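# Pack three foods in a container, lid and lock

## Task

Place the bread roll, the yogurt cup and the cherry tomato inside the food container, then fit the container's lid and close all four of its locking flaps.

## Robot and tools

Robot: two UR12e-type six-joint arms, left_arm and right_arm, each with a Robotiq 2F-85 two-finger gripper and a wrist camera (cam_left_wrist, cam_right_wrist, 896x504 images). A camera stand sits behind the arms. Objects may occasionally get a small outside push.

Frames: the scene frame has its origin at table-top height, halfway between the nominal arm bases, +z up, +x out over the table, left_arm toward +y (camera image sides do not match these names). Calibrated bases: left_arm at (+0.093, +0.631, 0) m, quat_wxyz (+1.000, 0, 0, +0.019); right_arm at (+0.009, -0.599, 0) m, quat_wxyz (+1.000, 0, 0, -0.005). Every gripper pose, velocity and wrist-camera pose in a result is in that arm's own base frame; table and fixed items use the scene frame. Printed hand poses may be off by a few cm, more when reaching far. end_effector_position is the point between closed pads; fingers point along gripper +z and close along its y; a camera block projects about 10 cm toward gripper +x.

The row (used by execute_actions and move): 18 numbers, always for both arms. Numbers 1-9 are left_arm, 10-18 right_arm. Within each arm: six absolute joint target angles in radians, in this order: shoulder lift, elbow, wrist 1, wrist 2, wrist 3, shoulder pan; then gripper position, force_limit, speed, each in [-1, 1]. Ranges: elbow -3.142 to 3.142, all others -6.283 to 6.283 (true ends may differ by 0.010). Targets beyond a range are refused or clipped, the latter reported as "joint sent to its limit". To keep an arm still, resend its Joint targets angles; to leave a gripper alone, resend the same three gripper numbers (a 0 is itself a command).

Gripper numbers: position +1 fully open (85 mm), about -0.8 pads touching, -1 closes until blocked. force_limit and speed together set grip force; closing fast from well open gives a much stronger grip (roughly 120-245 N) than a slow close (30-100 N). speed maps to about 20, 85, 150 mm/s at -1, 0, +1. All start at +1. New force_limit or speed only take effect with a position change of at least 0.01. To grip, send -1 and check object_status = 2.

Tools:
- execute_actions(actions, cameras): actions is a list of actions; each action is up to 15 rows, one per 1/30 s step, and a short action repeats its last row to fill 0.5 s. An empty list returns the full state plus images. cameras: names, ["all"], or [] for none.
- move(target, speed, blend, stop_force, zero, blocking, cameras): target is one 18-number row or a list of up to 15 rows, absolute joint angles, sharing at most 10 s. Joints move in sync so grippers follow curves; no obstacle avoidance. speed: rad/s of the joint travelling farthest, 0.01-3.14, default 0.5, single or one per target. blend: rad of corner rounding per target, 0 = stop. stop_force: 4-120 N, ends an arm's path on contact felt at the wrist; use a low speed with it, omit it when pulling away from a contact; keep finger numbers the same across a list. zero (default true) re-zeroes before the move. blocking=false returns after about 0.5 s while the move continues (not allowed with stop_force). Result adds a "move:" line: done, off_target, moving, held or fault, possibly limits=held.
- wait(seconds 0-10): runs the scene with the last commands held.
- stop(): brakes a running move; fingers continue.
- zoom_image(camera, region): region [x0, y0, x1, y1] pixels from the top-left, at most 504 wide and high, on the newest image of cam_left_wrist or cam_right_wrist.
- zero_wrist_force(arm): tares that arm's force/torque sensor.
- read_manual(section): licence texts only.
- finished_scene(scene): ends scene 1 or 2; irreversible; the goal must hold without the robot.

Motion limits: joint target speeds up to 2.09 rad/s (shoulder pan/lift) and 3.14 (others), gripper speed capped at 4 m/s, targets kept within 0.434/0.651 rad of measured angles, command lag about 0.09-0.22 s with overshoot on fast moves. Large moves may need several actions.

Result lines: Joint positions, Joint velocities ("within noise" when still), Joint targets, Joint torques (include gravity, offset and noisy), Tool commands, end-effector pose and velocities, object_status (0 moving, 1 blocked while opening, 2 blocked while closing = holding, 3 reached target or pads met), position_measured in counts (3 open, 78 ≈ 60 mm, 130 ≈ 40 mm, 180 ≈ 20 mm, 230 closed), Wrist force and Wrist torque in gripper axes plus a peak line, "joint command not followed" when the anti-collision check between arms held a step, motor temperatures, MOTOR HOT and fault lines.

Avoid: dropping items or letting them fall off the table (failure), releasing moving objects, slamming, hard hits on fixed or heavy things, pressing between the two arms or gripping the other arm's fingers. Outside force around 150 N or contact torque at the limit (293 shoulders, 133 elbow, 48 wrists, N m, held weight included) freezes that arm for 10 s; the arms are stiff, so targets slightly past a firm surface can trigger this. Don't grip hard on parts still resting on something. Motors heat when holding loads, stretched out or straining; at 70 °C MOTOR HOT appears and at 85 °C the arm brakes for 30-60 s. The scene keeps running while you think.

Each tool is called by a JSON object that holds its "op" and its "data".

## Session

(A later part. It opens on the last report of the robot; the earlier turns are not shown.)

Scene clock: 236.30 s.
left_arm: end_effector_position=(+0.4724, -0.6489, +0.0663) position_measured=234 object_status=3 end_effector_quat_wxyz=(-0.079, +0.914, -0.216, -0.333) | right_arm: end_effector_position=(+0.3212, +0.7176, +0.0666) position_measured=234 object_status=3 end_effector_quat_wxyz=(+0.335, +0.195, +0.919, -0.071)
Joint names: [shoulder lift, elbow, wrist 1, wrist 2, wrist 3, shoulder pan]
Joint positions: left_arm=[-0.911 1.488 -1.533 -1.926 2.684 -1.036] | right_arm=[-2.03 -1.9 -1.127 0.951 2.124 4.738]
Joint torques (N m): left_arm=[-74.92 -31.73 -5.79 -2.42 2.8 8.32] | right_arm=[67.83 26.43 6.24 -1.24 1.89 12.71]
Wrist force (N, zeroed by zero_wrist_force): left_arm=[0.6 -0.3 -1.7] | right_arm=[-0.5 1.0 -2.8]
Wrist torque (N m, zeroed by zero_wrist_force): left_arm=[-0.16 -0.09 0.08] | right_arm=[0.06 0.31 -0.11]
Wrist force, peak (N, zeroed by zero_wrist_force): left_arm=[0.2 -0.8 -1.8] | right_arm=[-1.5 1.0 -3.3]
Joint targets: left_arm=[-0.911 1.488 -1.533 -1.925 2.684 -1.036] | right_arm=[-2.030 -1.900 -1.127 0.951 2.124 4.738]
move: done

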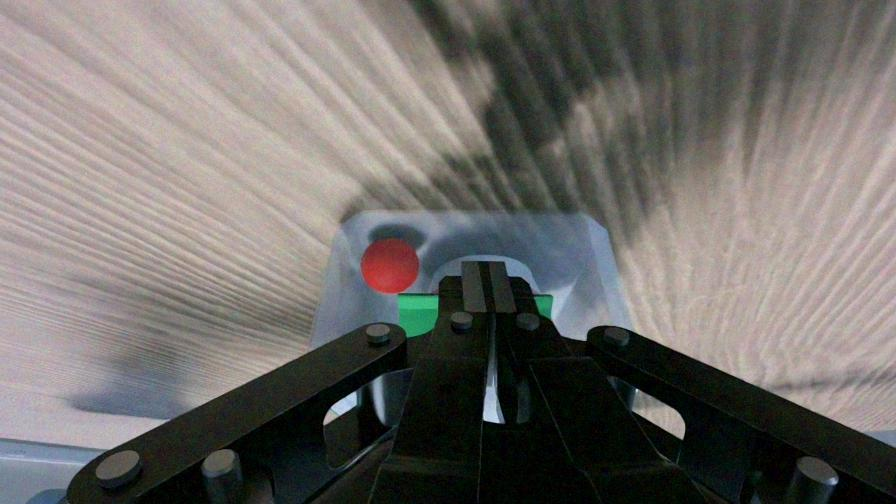

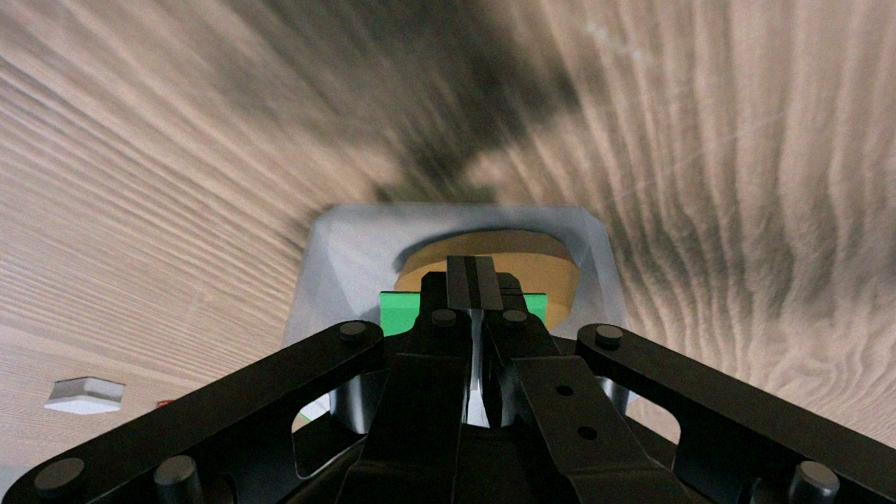

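Push both in. Stop at 60.

{"op": "move", "data": {"target": [-0.9273,1.5174,-1.5484,-1.9298,2.6779,-1.0433,-1,0.2,1,-2.0277,-1.9068,-1.1125,0.9459,2.1070,4.7225,-1,0.2,1], "speed": 0.02, "stop_force": 55, "cameras": ["all"]}}

Scene clock: 239.03 s.
left_arm: end_effector_position=(+0.4611, -0.6434, +0.0665) position_measured=234 object_status=3 end_effector_quat_wxyz=(-0.079, +0.915, -0.217, -0.333) | right_arm: end_effector_position=(+0.3328, +0.7126, +0.0666) position_measured=234 object_status=3 end_effector_quat_wxyz=(+0.334, +0.195, +0.919, -0.071)
Joint names: [shoulder lift, elbow, wrist 1, wrist 2, wrist 3, shoulder pan]
Joint positions: left_arm=[-0.927 1.517 -1.549 -1.93 2.678 -1.043] | right_arm=[-2.028 -1.907 -1.112 0.946 2.107 4.723]
Joint torques (N m): left_arm=[-69.57 -18.26 10.34 -5.28 -1 -19.46] | right_arm=[86.49 24.17 -2.77 -10.63 0.48 -27.11]
Wrist force (N, zeroed by zero_wrist_force): left_arm=[47.0 -0.1 -34.7] | right_arm=[42.6 1.2 -38.1]
Wrist torque (N m, zeroed by zero_wrist_force): left_arm=[-0.12 0.54 0.19] | right_arm=[-0.01 1.20 -0.01]
Wrist force, peak (N, zeroed by zero_wrist_force): left_arm=[47.7 -0.3 -36.8] | right_arm=[44.1 1.7 -39.0]
Joint targets: left_arm=[-0.927 1.517 -1.549 -1.930 2.678 -1.043] | right_arm=[-2.028 -1.907 -1.112 0.946 2.107 4.723]
move: contact (left_arm, right_arm)

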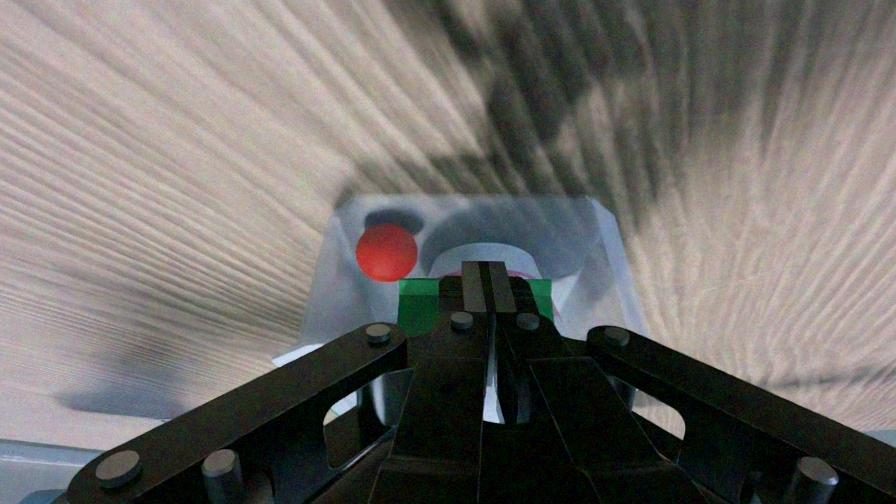

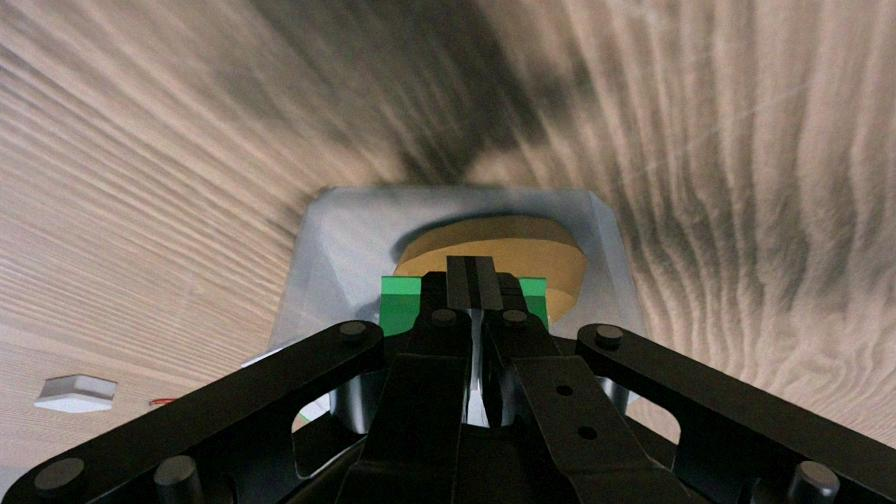

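{"op": "move", "data": {"target": [-0.9373,1.5352,-1.5576,-1.9324,2.6740,-1.0478,-1,0.2,1,-2.0263,-1.9111,-1.1036,0.9430,2.0965,4.7135,-1,0.2,1], "speed": 0.015, "stop_force": 80, "zero": false, "cameras": ["all"]}}

Scene clock: 240.53 s.
left_arm: end_effector_position=(+0.4606, -0.6430, +0.0665) position_measured=234 object_status=3 end_effector_quat_wxyz=(-0.079, +0.915, -0.217, -0.332) | right_arm: end_effector_position=(+0.3334, +0.7125, +0.0666) position_measured=234 object_status=3 end_effector_quat_wxyz=(+0.334, +0.195, +0.919, -0.071)
Joint names: [shoulder lift, elbow, wrist 1, wrist 2, wrist 3, shoulder pan]
Joint positions: left_arm=[-0.928 1.519 -1.55 -1.93 2.678 -1.043] | right_arm=[-2.028 -1.907 -1.111 0.946 2.106 4.722]
Joint torques (N m): left_arm=[-67.2 -6.29 21.08 -12.38 2.33 -16.32] | right_arm=[67.59 21.7 -8.28 -15.98 1.87 -43.58]
Wrist force (N, zeroed by zero_wrist_force): left_arm=[65.7 -0.1 -51.2] | right_arm=[61.2 1.5 -53.2]
Wrist torque (N m, zeroed by zero_wrist_force): left_arm=[-0.22 0.77 0.18] | right_arm=[0.04 1.41 -0.04]
Wrist force, peak (N, zeroed by zero_wrist_force): left_arm=[71.1 -0.2 -55.0] | right_arm=[67.9 1.2 -56.0]
Joint targets: left_arm=[-0.928 1.519 -1.550 -1.930 2.678 -1.043] | right_arm=[-2.028 -1.907 -1.111 0.946 2.106 4.722]
move: contact (left_arm, right_arm); left_arm: the elbow is farthest, 0.017 rad from its target

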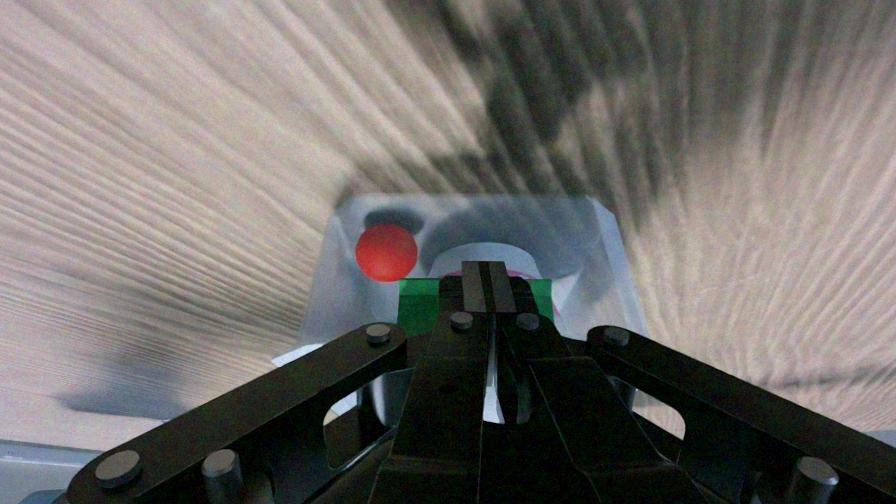

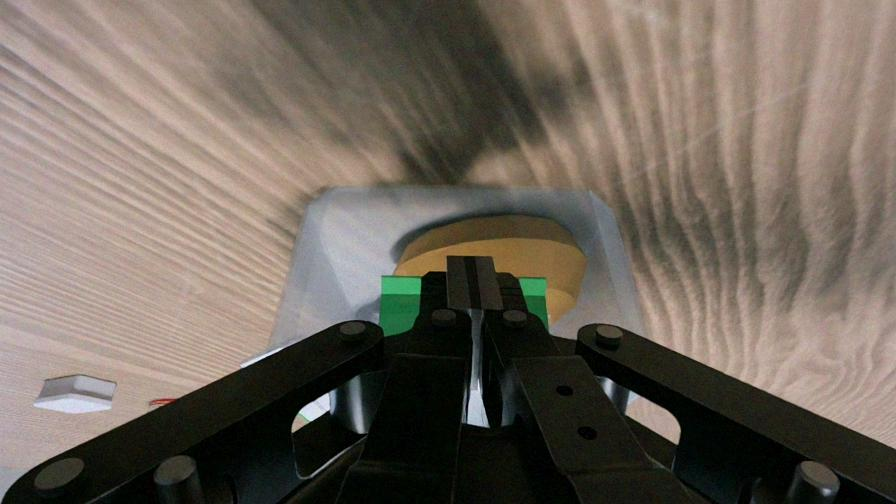

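{"op": "move", "data": {"target": [[-0.9107,1.4877,-1.5331,-1.9255,2.6844,-1.0358,-1,0.2,1,-2.0301,-1.8997,-1.1274,0.9508,2.1245,4.7375,-1,0.2,1],[-0.9165,1.4845,-1.5241,-1.9255,2.6844,-1.0358,-1,0.2,1,-2.0223,-1.8968,-1.1381,0.9508,2.1245,4.7375,-1,0.2,1]], "speed": 0.04}}

{"op": "move", "data": {"target": [-0.9422,1.5307,-1.5480,-1.9322,2.6743,-1.0474,-1,0.2,1,-2.0183,-1.9078,-1.1153,0.9432,2.0974,4.7143,-1,0.2,1], "speed": 0.02, "stop_force": 75, "zero": false, "cameras": ["all"]}}

Scene clock: 242.53 s.
left_arm: end_effector_position=(+0.4724, -0.6489, +0.0727) position_measured=234 object_status=3 end_effector_quat_wxyz=(-0.079, +0.914, -0.216, -0.333) | right_arm: end_effector_position=(+0.3212, +0.7176, +0.0730) position_measured=234 object_status=3 end_effector_quat_wxyz=(+0.335, +0.195, +0.919, -0.071)
Joint names: [shoulder lift, elbow, wrist 1, wrist 2, wrist 3, shoulder pan]
Joint positions: left_arm=[-0.916 1.485 -1.524 -1.926 2.684 -1.036] | right_arm=[-2.022 -1.897 -1.138 0.951 2.124 4.737]
Joint torques (N m): left_arm=[-95.53 -45.99 1.81 2.53 2.88 15.3] | right_arm=[90.4 47.14 0.72 0.79 2.16 20.04]
Wrist force (N, zeroed by zero_wrist_force): left_arm=[0.5 -0.6 -1.3] | right_arm=[-1.3 0.8 -2.9]
Wrist torque (N m, zeroed by zero_wrist_force): left_arm=[-0.20 -0.07 0.08] | right_arm=[0.02 0.45 -0.11]
Wrist force, peak (N, zeroed by zero_wrist_force): left_arm=[66.5 0.1 -50.5] | right_arm=[61.5 1.1 -53.5]
Joint targets: left_arm=[-0.917 1.485 -1.524 -1.925 2.684 -1.036] | right_arm=[-2.022 -1.897 -1.138 0.951 2.124 4.738]
move: done

Scene clock: 245.40 s.
left_arm: end_effector_position=(+0.4609, -0.6433, +0.0729) position_measured=234 object_status=3 end_effector_quat_wxyz=(-0.079, +0.915, -0.217, -0.332) | right_arm: end_effector_position=(+0.3330, +0.7126, +0.0731) position_measured=234 object_status=3 end_effector_quat_wxyz=(+0.334, +0.195, +0.919, -0.071)
Joint names: [shoulder lift, elbow, wrist 1, wrist 2, wrist 3, shoulder pan]
Joint positions: left_arm=[-0.933 1.514 -1.54 -1.93 2.678 -1.043] | right_arm=[-2.02 -1.904 -1.123 0.946 2.107 4.723]
Joint torques (N m): left_arm=[-65.76 -9.95 19.29 -5.47 1.89 -12.83] | right_arm=[65.13 24.91 -8.19 -15.37 1.44 -37.98]
Wrist force (N, zeroed by zero_wrist_force): left_arm=[62.0 0.2 -47.1] | right_arm=[57.6 1.2 -49.0]
Wrist torque (N m, zeroed by zero_wrist_force): left_arm=[-0.14 0.76 0.18] | right_arm=[-0.01 1.61 -0.06]
Wrist force, peak (N, zeroed by zero_wrist_force): left_arm=[70.2 0.0 -54.0] | right_arm=[65.4 1.5 -55.4]
Joint targets: left_arm=[-0.933 1.514 -1.540 -1.930 2.678 -1.043] | right_arm=[-2.020 -1.904 -1.123 0.946 2.107 4.723]
move: contact (left_arm, right_arm); left_arm: the elbow is farthest, 0.016 rad from its target

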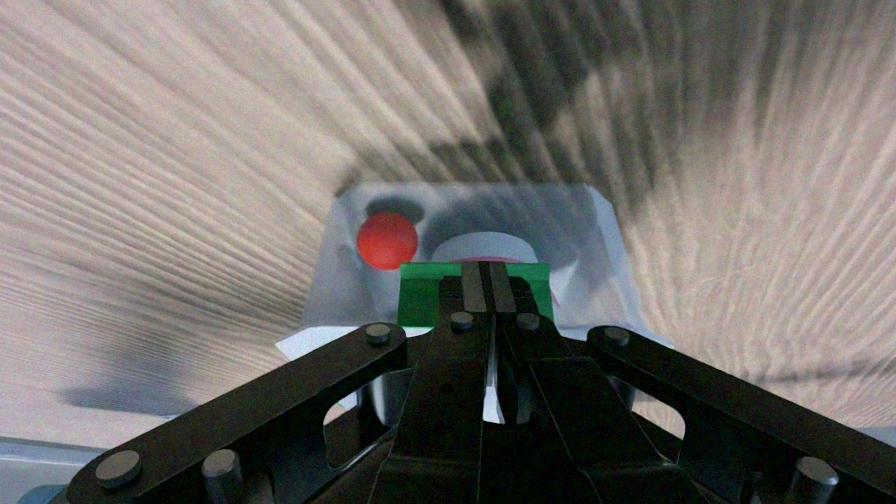

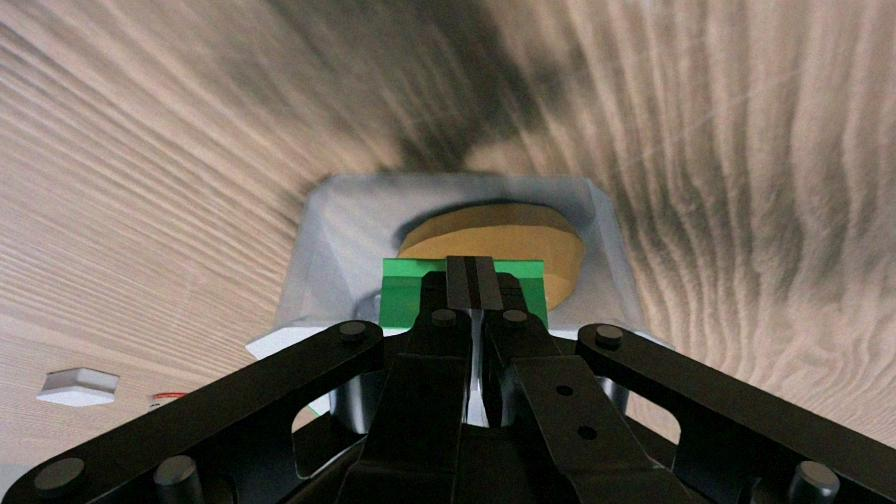

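{"op": "move", "data": {"target": [-0.9422,1.5307,-1.5480,-1.9322,2.6743,-1.0474,-1,0.2,1,-2.0183,-1.9078,-1.1153,0.9432,2.0974,4.7143,-1,0.2,1], "speed": 0.012, "stop_force": 95, "zero": false, "cameras": ["all"]}}

Scene clock: 246.97 s.
left_arm: end_effector_position=(+0.4606, -0.6429, +0.0729) position_measured=234 object_status=3 end_effector_quat_wxyz=(-0.079, +0.915, -0.217, -0.332) | right_arm: end_effector_position=(+0.3335, +0.7125, +0.0731) position_measured=234 object_status=3 end_effector_quat_wxyz=(+0.334, +0.194, +0.919, -0.071)
Joint names: [shoulder lift, elbow, wrist 1, wrist 2, wrist 3, shoulder pan]
Joint positions: left_arm=[-0.934 1.516 -1.541 -1.93 2.678 -1.043] | right_arm=[-2.02 -1.904 -1.122 0.946 2.106 4.722]
Joint torques (N m): left_arm=[-64.96 0.6 24.19 -13.77 2 -22.63] | right_arm=[69.82 17.15 -10.34 -19.04 1.63 -56.08]
Wrist force (N, zeroed by zero_wrist_force): left_arm=[79.0 -0.2 -60.2] | right_arm=[74.4 1.3 -61.9]
Wrist torque (N m, zeroed by zero_wrist_force): left_arm=[-0.21 0.90 0.18] | right_arm=[-0.04 1.79 -0.04]
Wrist force, peak (N, zeroed by zero_wrist_force): left_arm=[83.5 -0.3 -63.2] | right_arm=[78.6 1.3 -64.7]
Joint targets: left_arm=[-0.934 1.516 -1.541 -1.930 2.678 -1.043] | right_arm=[-2.020 -1.904 -1.122 0.946 2.106 4.722]
move: contact (left_arm, right_arm); left_arm: the elbow is farthest, 0.015 rad from its target

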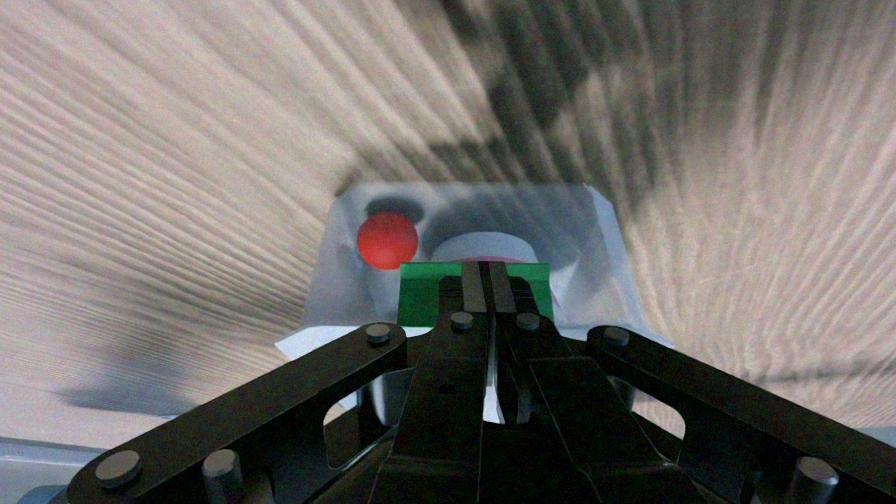

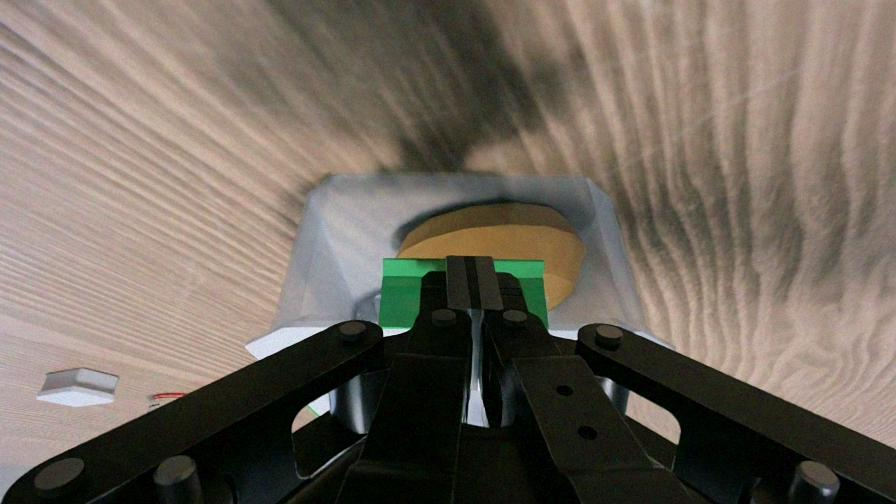

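{"op": "move", "data": {"target": [[-0.9165,1.4845,-1.5241,-1.9255,2.6844,-1.0358,-1,0.2,1,-2.0223,-1.8968,-1.1381,0.9508,2.1245,4.7375,-1,0.2,1],[-0.9080,1.4892,-1.5373,-1.9255,2.6844,-1.0358,-1,0.2,1,-2.0339,-1.9011,-1.1222,0.9508,2.1245,4.7375,-1,0.2,1]], "speed": 0.04}}

{"op": "move", "data": {"target": [-0.9339,1.5354,-1.5610,-1.9322,2.6743,-1.0474,-1,0.2,1,-2.0297,-1.9121,-1.0996,0.9432,2.0974,4.7143,-1,0.2,1], "speed": 0.02, "stop_force": 90, "zero": false, "cameras": ["all"]}}

Scene clock: 249.30 s.
left_arm: end_effector_position=(+0.4724, -0.6489, +0.0633) position_measured=234 object_status=3 end_effector_quat_wxyz=(-0.079, +0.914, -0.216, -0.333) | right_arm: end_effector_position=(+0.3212, +0.7176, +0.0636) position_measured=234 object_status=3 end_effector_quat_wxyz=(+0.335, +0.195, +0.919, -0.071)
Joint names: [shoulder lift, elbow, wrist 1, wrist 2, wrist 3, shoulder pan]
Joint positions: left_arm=[-0.908 1.489 -1.537 -1.925 2.684 -1.036] | right_arm=[-2.034 -1.901 -1.122 0.951 2.125 4.738]
Joint torques (N m): left_arm=[-74.99 -33.37 -5.02 2.82 2.8 15.97] | right_arm=[69.23 26.67 6.71 0.34 1.4 21.1]
Wrist force (N, zeroed by zero_wrist_force): left_arm=[0.0 -0.4 -1.5] | right_arm=[-0.4 1.2 -2.5]
Wrist torque (N m, zeroed by zero_wrist_force): left_arm=[-0.17 0.01 0.08] | right_arm=[0.09 0.31 -0.11]
Wrist force, peak (N, zeroed by zero_wrist_force): left_arm=[79.5 -0.3 -59.6] | right_arm=[74.0 1.5 -61.9]
Joint targets: left_arm=[-0.908 1.489 -1.537 -1.925 2.684 -1.036] | right_arm=[-2.034 -1.901 -1.122 0.951 2.124 4.738]
move: done

Scene clock: 252.27 s.
left_arm: end_effector_position=(+0.4602, -0.6429, +0.0637) position_measured=234 object_status=3 end_effector_quat_wxyz=(-0.079, +0.915, -0.217, -0.332) | right_arm: end_effector_position=(+0.3337, +0.7122, +0.0637) position_measured=234 object_status=3 end_effector_quat_wxyz=(+0.334, +0.195, +0.919, -0.071)
Joint names: [shoulder lift, elbow, wrist 1, wrist 2, wrist 3, shoulder pan]
Joint positions: left_arm=[-0.926 1.521 -1.554 -1.93 2.677 -1.044] | right_arm=[-2.031 -1.909 -1.106 0.946 2.105 4.722]
Joint torques (N m): left_arm=[-65.48 -1.68 22.85 -6.46 2.17 -21.29] | right_arm=[64.7 20.38 -9.42 -18.24 2.2 -52.18]
Wrist force (N, zeroed by zero_wrist_force): left_arm=[74.1 0.1 -57.3] | right_arm=[69.9 1.7 -58.0]
Wrist torque (N m, zeroed by zero_wrist_force): left_arm=[-0.16 0.85 0.18] | right_arm=[0.06 1.68 -0.07]
Wrist force, peak (N, zeroed by zero_wrist_force): left_arm=[82.5 0.2 -64.2] | right_arm=[78.1 1.9 -65.3]
Joint targets: left_arm=[-0.926 1.521 -1.554 -1.930 2.677 -1.044] | right_arm=[-2.031 -1.909 -1.106 0.946 2.105 4.722]
move: contact (left_arm, right_arm); left_arm: the elbow is farthest, 0.014 rad from its target

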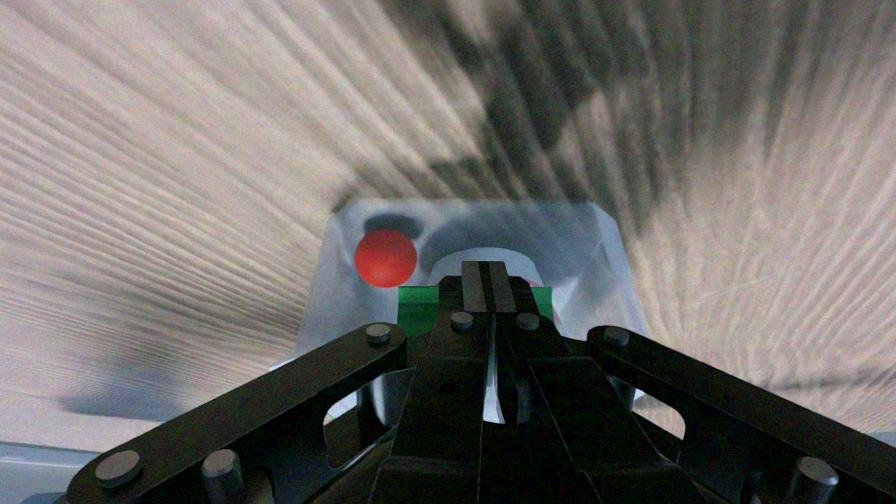

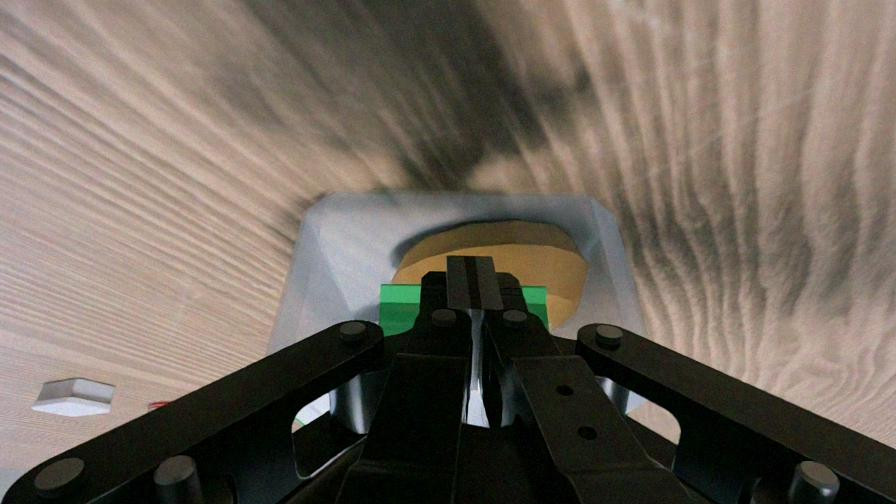

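{"op": "move", "data": {"target": [-0.9339,1.5354,-1.5610,-1.9322,2.6743,-1.0474,-1,0.2,1,-2.0297,-1.9121,-1.0996,0.9432,2.0974,4.7143,-1,0.2,1], "speed": 0.01, "stop_force": 106, "zero": false, "cameras": ["all"]}}

Scene clock: 253.90 s.
left_arm: end_effector_position=(+0.4599, -0.6425, +0.0636) position_measured=234 object_status=3 end_effector_quat_wxyz=(-0.079, +0.915, -0.217, -0.332) | right_arm: end_effector_position=(+0.3341, +0.7121, +0.0637) position_measured=234 object_status=3 end_effector_quat_wxyz=(+0.334, +0.194, +0.919, -0.071)
Joint names: [shoulder lift, elbow, wrist 1, wrist 2, wrist 3, shoulder pan]
Joint positions: left_arm=[-0.927 1.522 -1.555 -1.93 2.677 -1.044] | right_arm=[-2.031 -1.909 -1.105 0.946 2.105 4.721]
Joint torques (N m): left_arm=[-65.59 7.51 27.14 -13.33 1.57 -27.06] | right_arm=[70.64 13.29 -11.44 -20.42 1.91 -62.08]
Wrist force (N, zeroed by zero_wrist_force): left_arm=[86.3 -0.1 -67.4] | right_arm=[82.4 1.1 -68.0]
Wrist torque (N m, zeroed by zero_wrist_force): left_arm=[-0.22 1.02 0.17] | right_arm=[-0.06 1.80 -0.03]
Wrist force, peak (N, zeroed by zero_wrist_force): left_arm=[90.5 -0.1 -69.0] | right_arm=[85.9 1.9 -70.2]
Joint targets: left_arm=[-0.927 1.522 -1.555 -1.930 2.677 -1.044] | right_arm=[-2.031 -1.909 -1.105 0.946 2.105 4.721]
move: contact (left_arm, right_arm); left_arm: the elbow is farthest, 0.013 rad from its target

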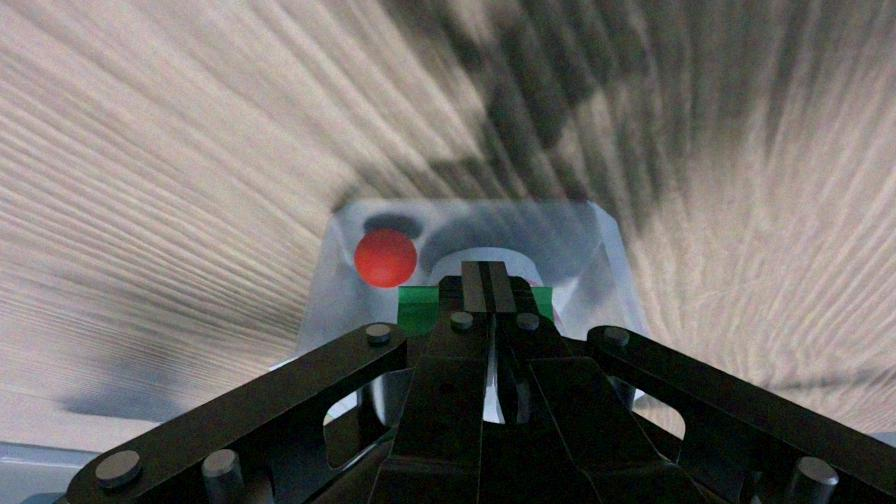

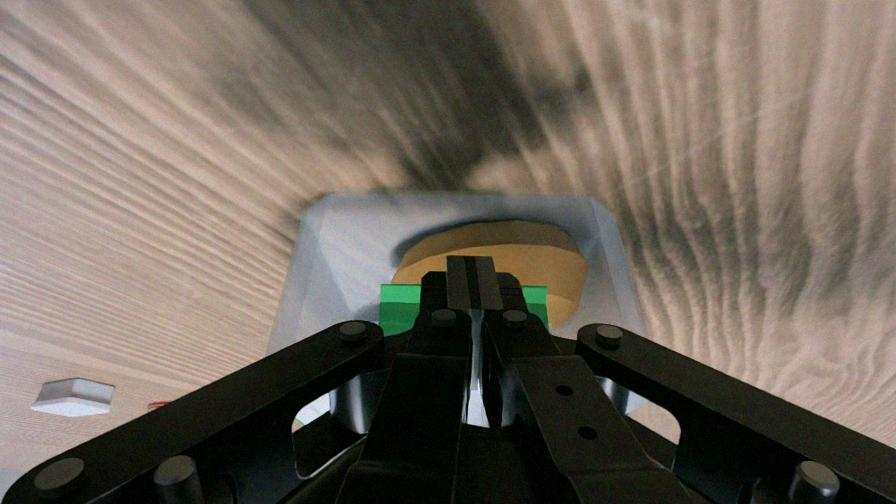

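{"op": "move", "data": {"target": [[-0.9080,1.4892,-1.5373,-1.9255,2.6844,-1.0358,-1,0.2,1,-2.0339,-1.9011,-1.1222,0.9508,2.1245,4.7375,-1,0.2,1],[-0.9635,1.4506,-1.4432,-1.9255,2.6844,-1.0358,-1,0.2,1,-1.9573,-1.8662,-1.2337,0.9508,2.1245,4.7375,-1,0.2,1]], "speed": [0.04,0.3], "cameras": ["all"]}}

{"op": "zoom_image", "data": {"camera": "cam_left_wrist", "region": [280, 80, 680, 300]}}

{"op": "zoom_image", "data": {"camera": "cam_right_wrist", "region": [260, 70, 660, 290]}}

Scene clock: 256.07 s.
left_arm: end_effector_position=(+0.4724, -0.6489, +0.1296) position_measured=234 object_status=3 end_effector_quat_wxyz=(-0.079, +0.914, -0.216, -0.333) | right_arm: end_effector_position=(+0.3212, +0.7177, +0.1299) position_measured=234 object_status=3 end_effector_quat_wxyz=(+0.335, +0.195, +0.919, -0.071)
Joint names: [shoulder lift, elbow, wrist 1, wrist 2, wrist 3, shoulder pan]
Joint positions: left_arm=[-0.963 1.451 -1.443 -1.926 2.684 -1.036] | right_arm=[-1.957 -1.866 -1.234 0.951 2.125 4.737]
Joint torques (N m): left_arm=[-95.84 -48.85 2.13 2.78 3.25 11.33] | right_arm=[83.2 49.67 0.7 -0.23 1.92 17.86]
Wrist force (N, zeroed by zero_wrist_force): left_arm=[0.2 -0.6 -1.4] | right_arm=[-1.0 -0.3 -2.2]
Wrist torque (N m, zeroed by zero_wrist_force): left_arm=[-0.18 -0.03 0.08] | right_arm=[-0.14 0.36 -0.12]
Wrist force, peak (N, zeroed by zero_wrist_force): left_arm=[87.2 0.0 -66.6] | right_arm=[82.8 1.9 -67.4]
Joint targets: left_arm=[-0.964 1.451 -1.443 -1.925 2.684 -1.036] | right_arm=[-1.957 -1.866 -1.234 0.951 2.124 4.738]
move: done

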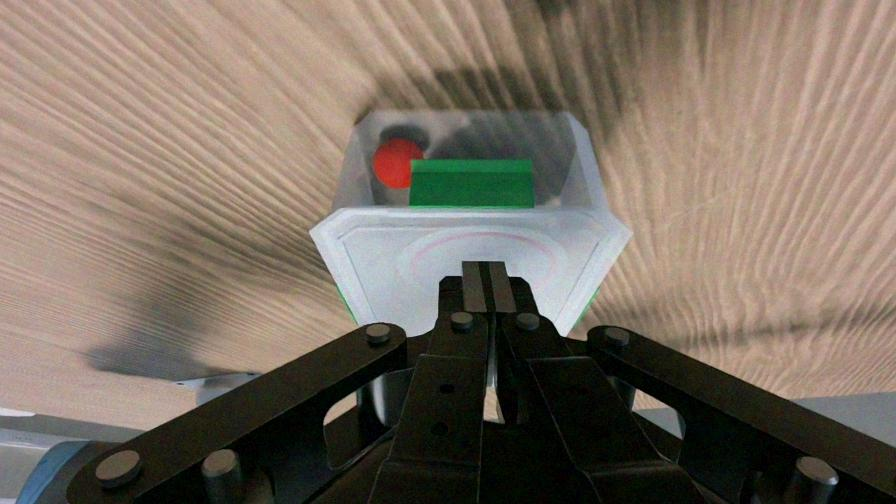

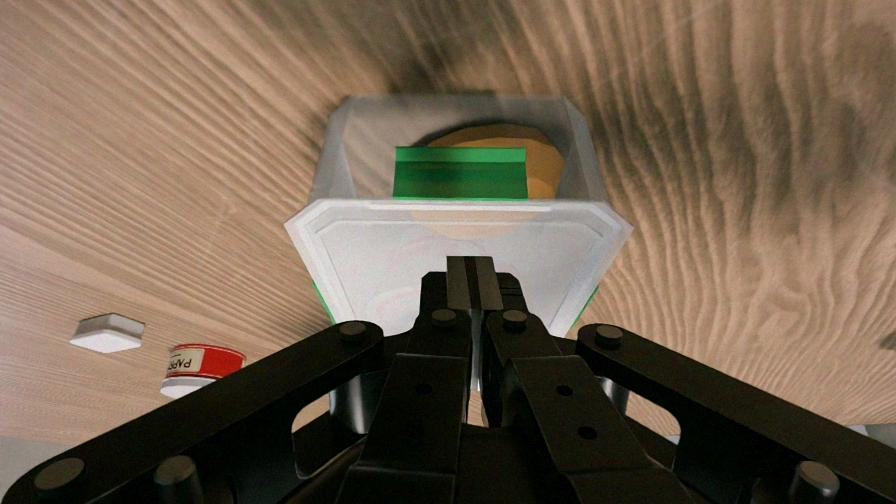

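Scaled by 1.260 from the camera's 896x504 image, which has a finer 1280x720 frame.

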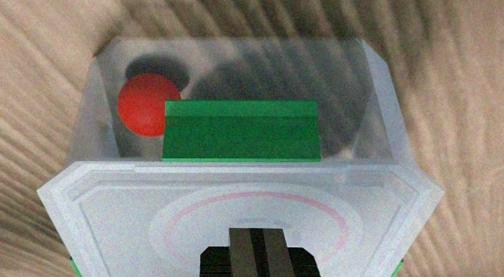

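Scaled by 1.260 from the camera's 896x504 image, which has a finer 1280x720 frame.

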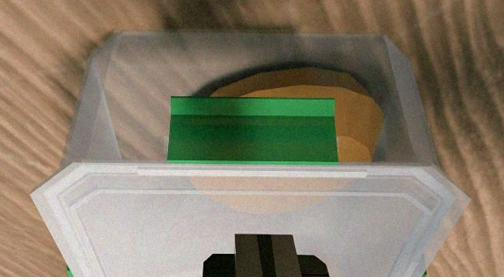

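{"op": "finished_scene", "data": {"scene": 2}}

The scene is finished: the task was done.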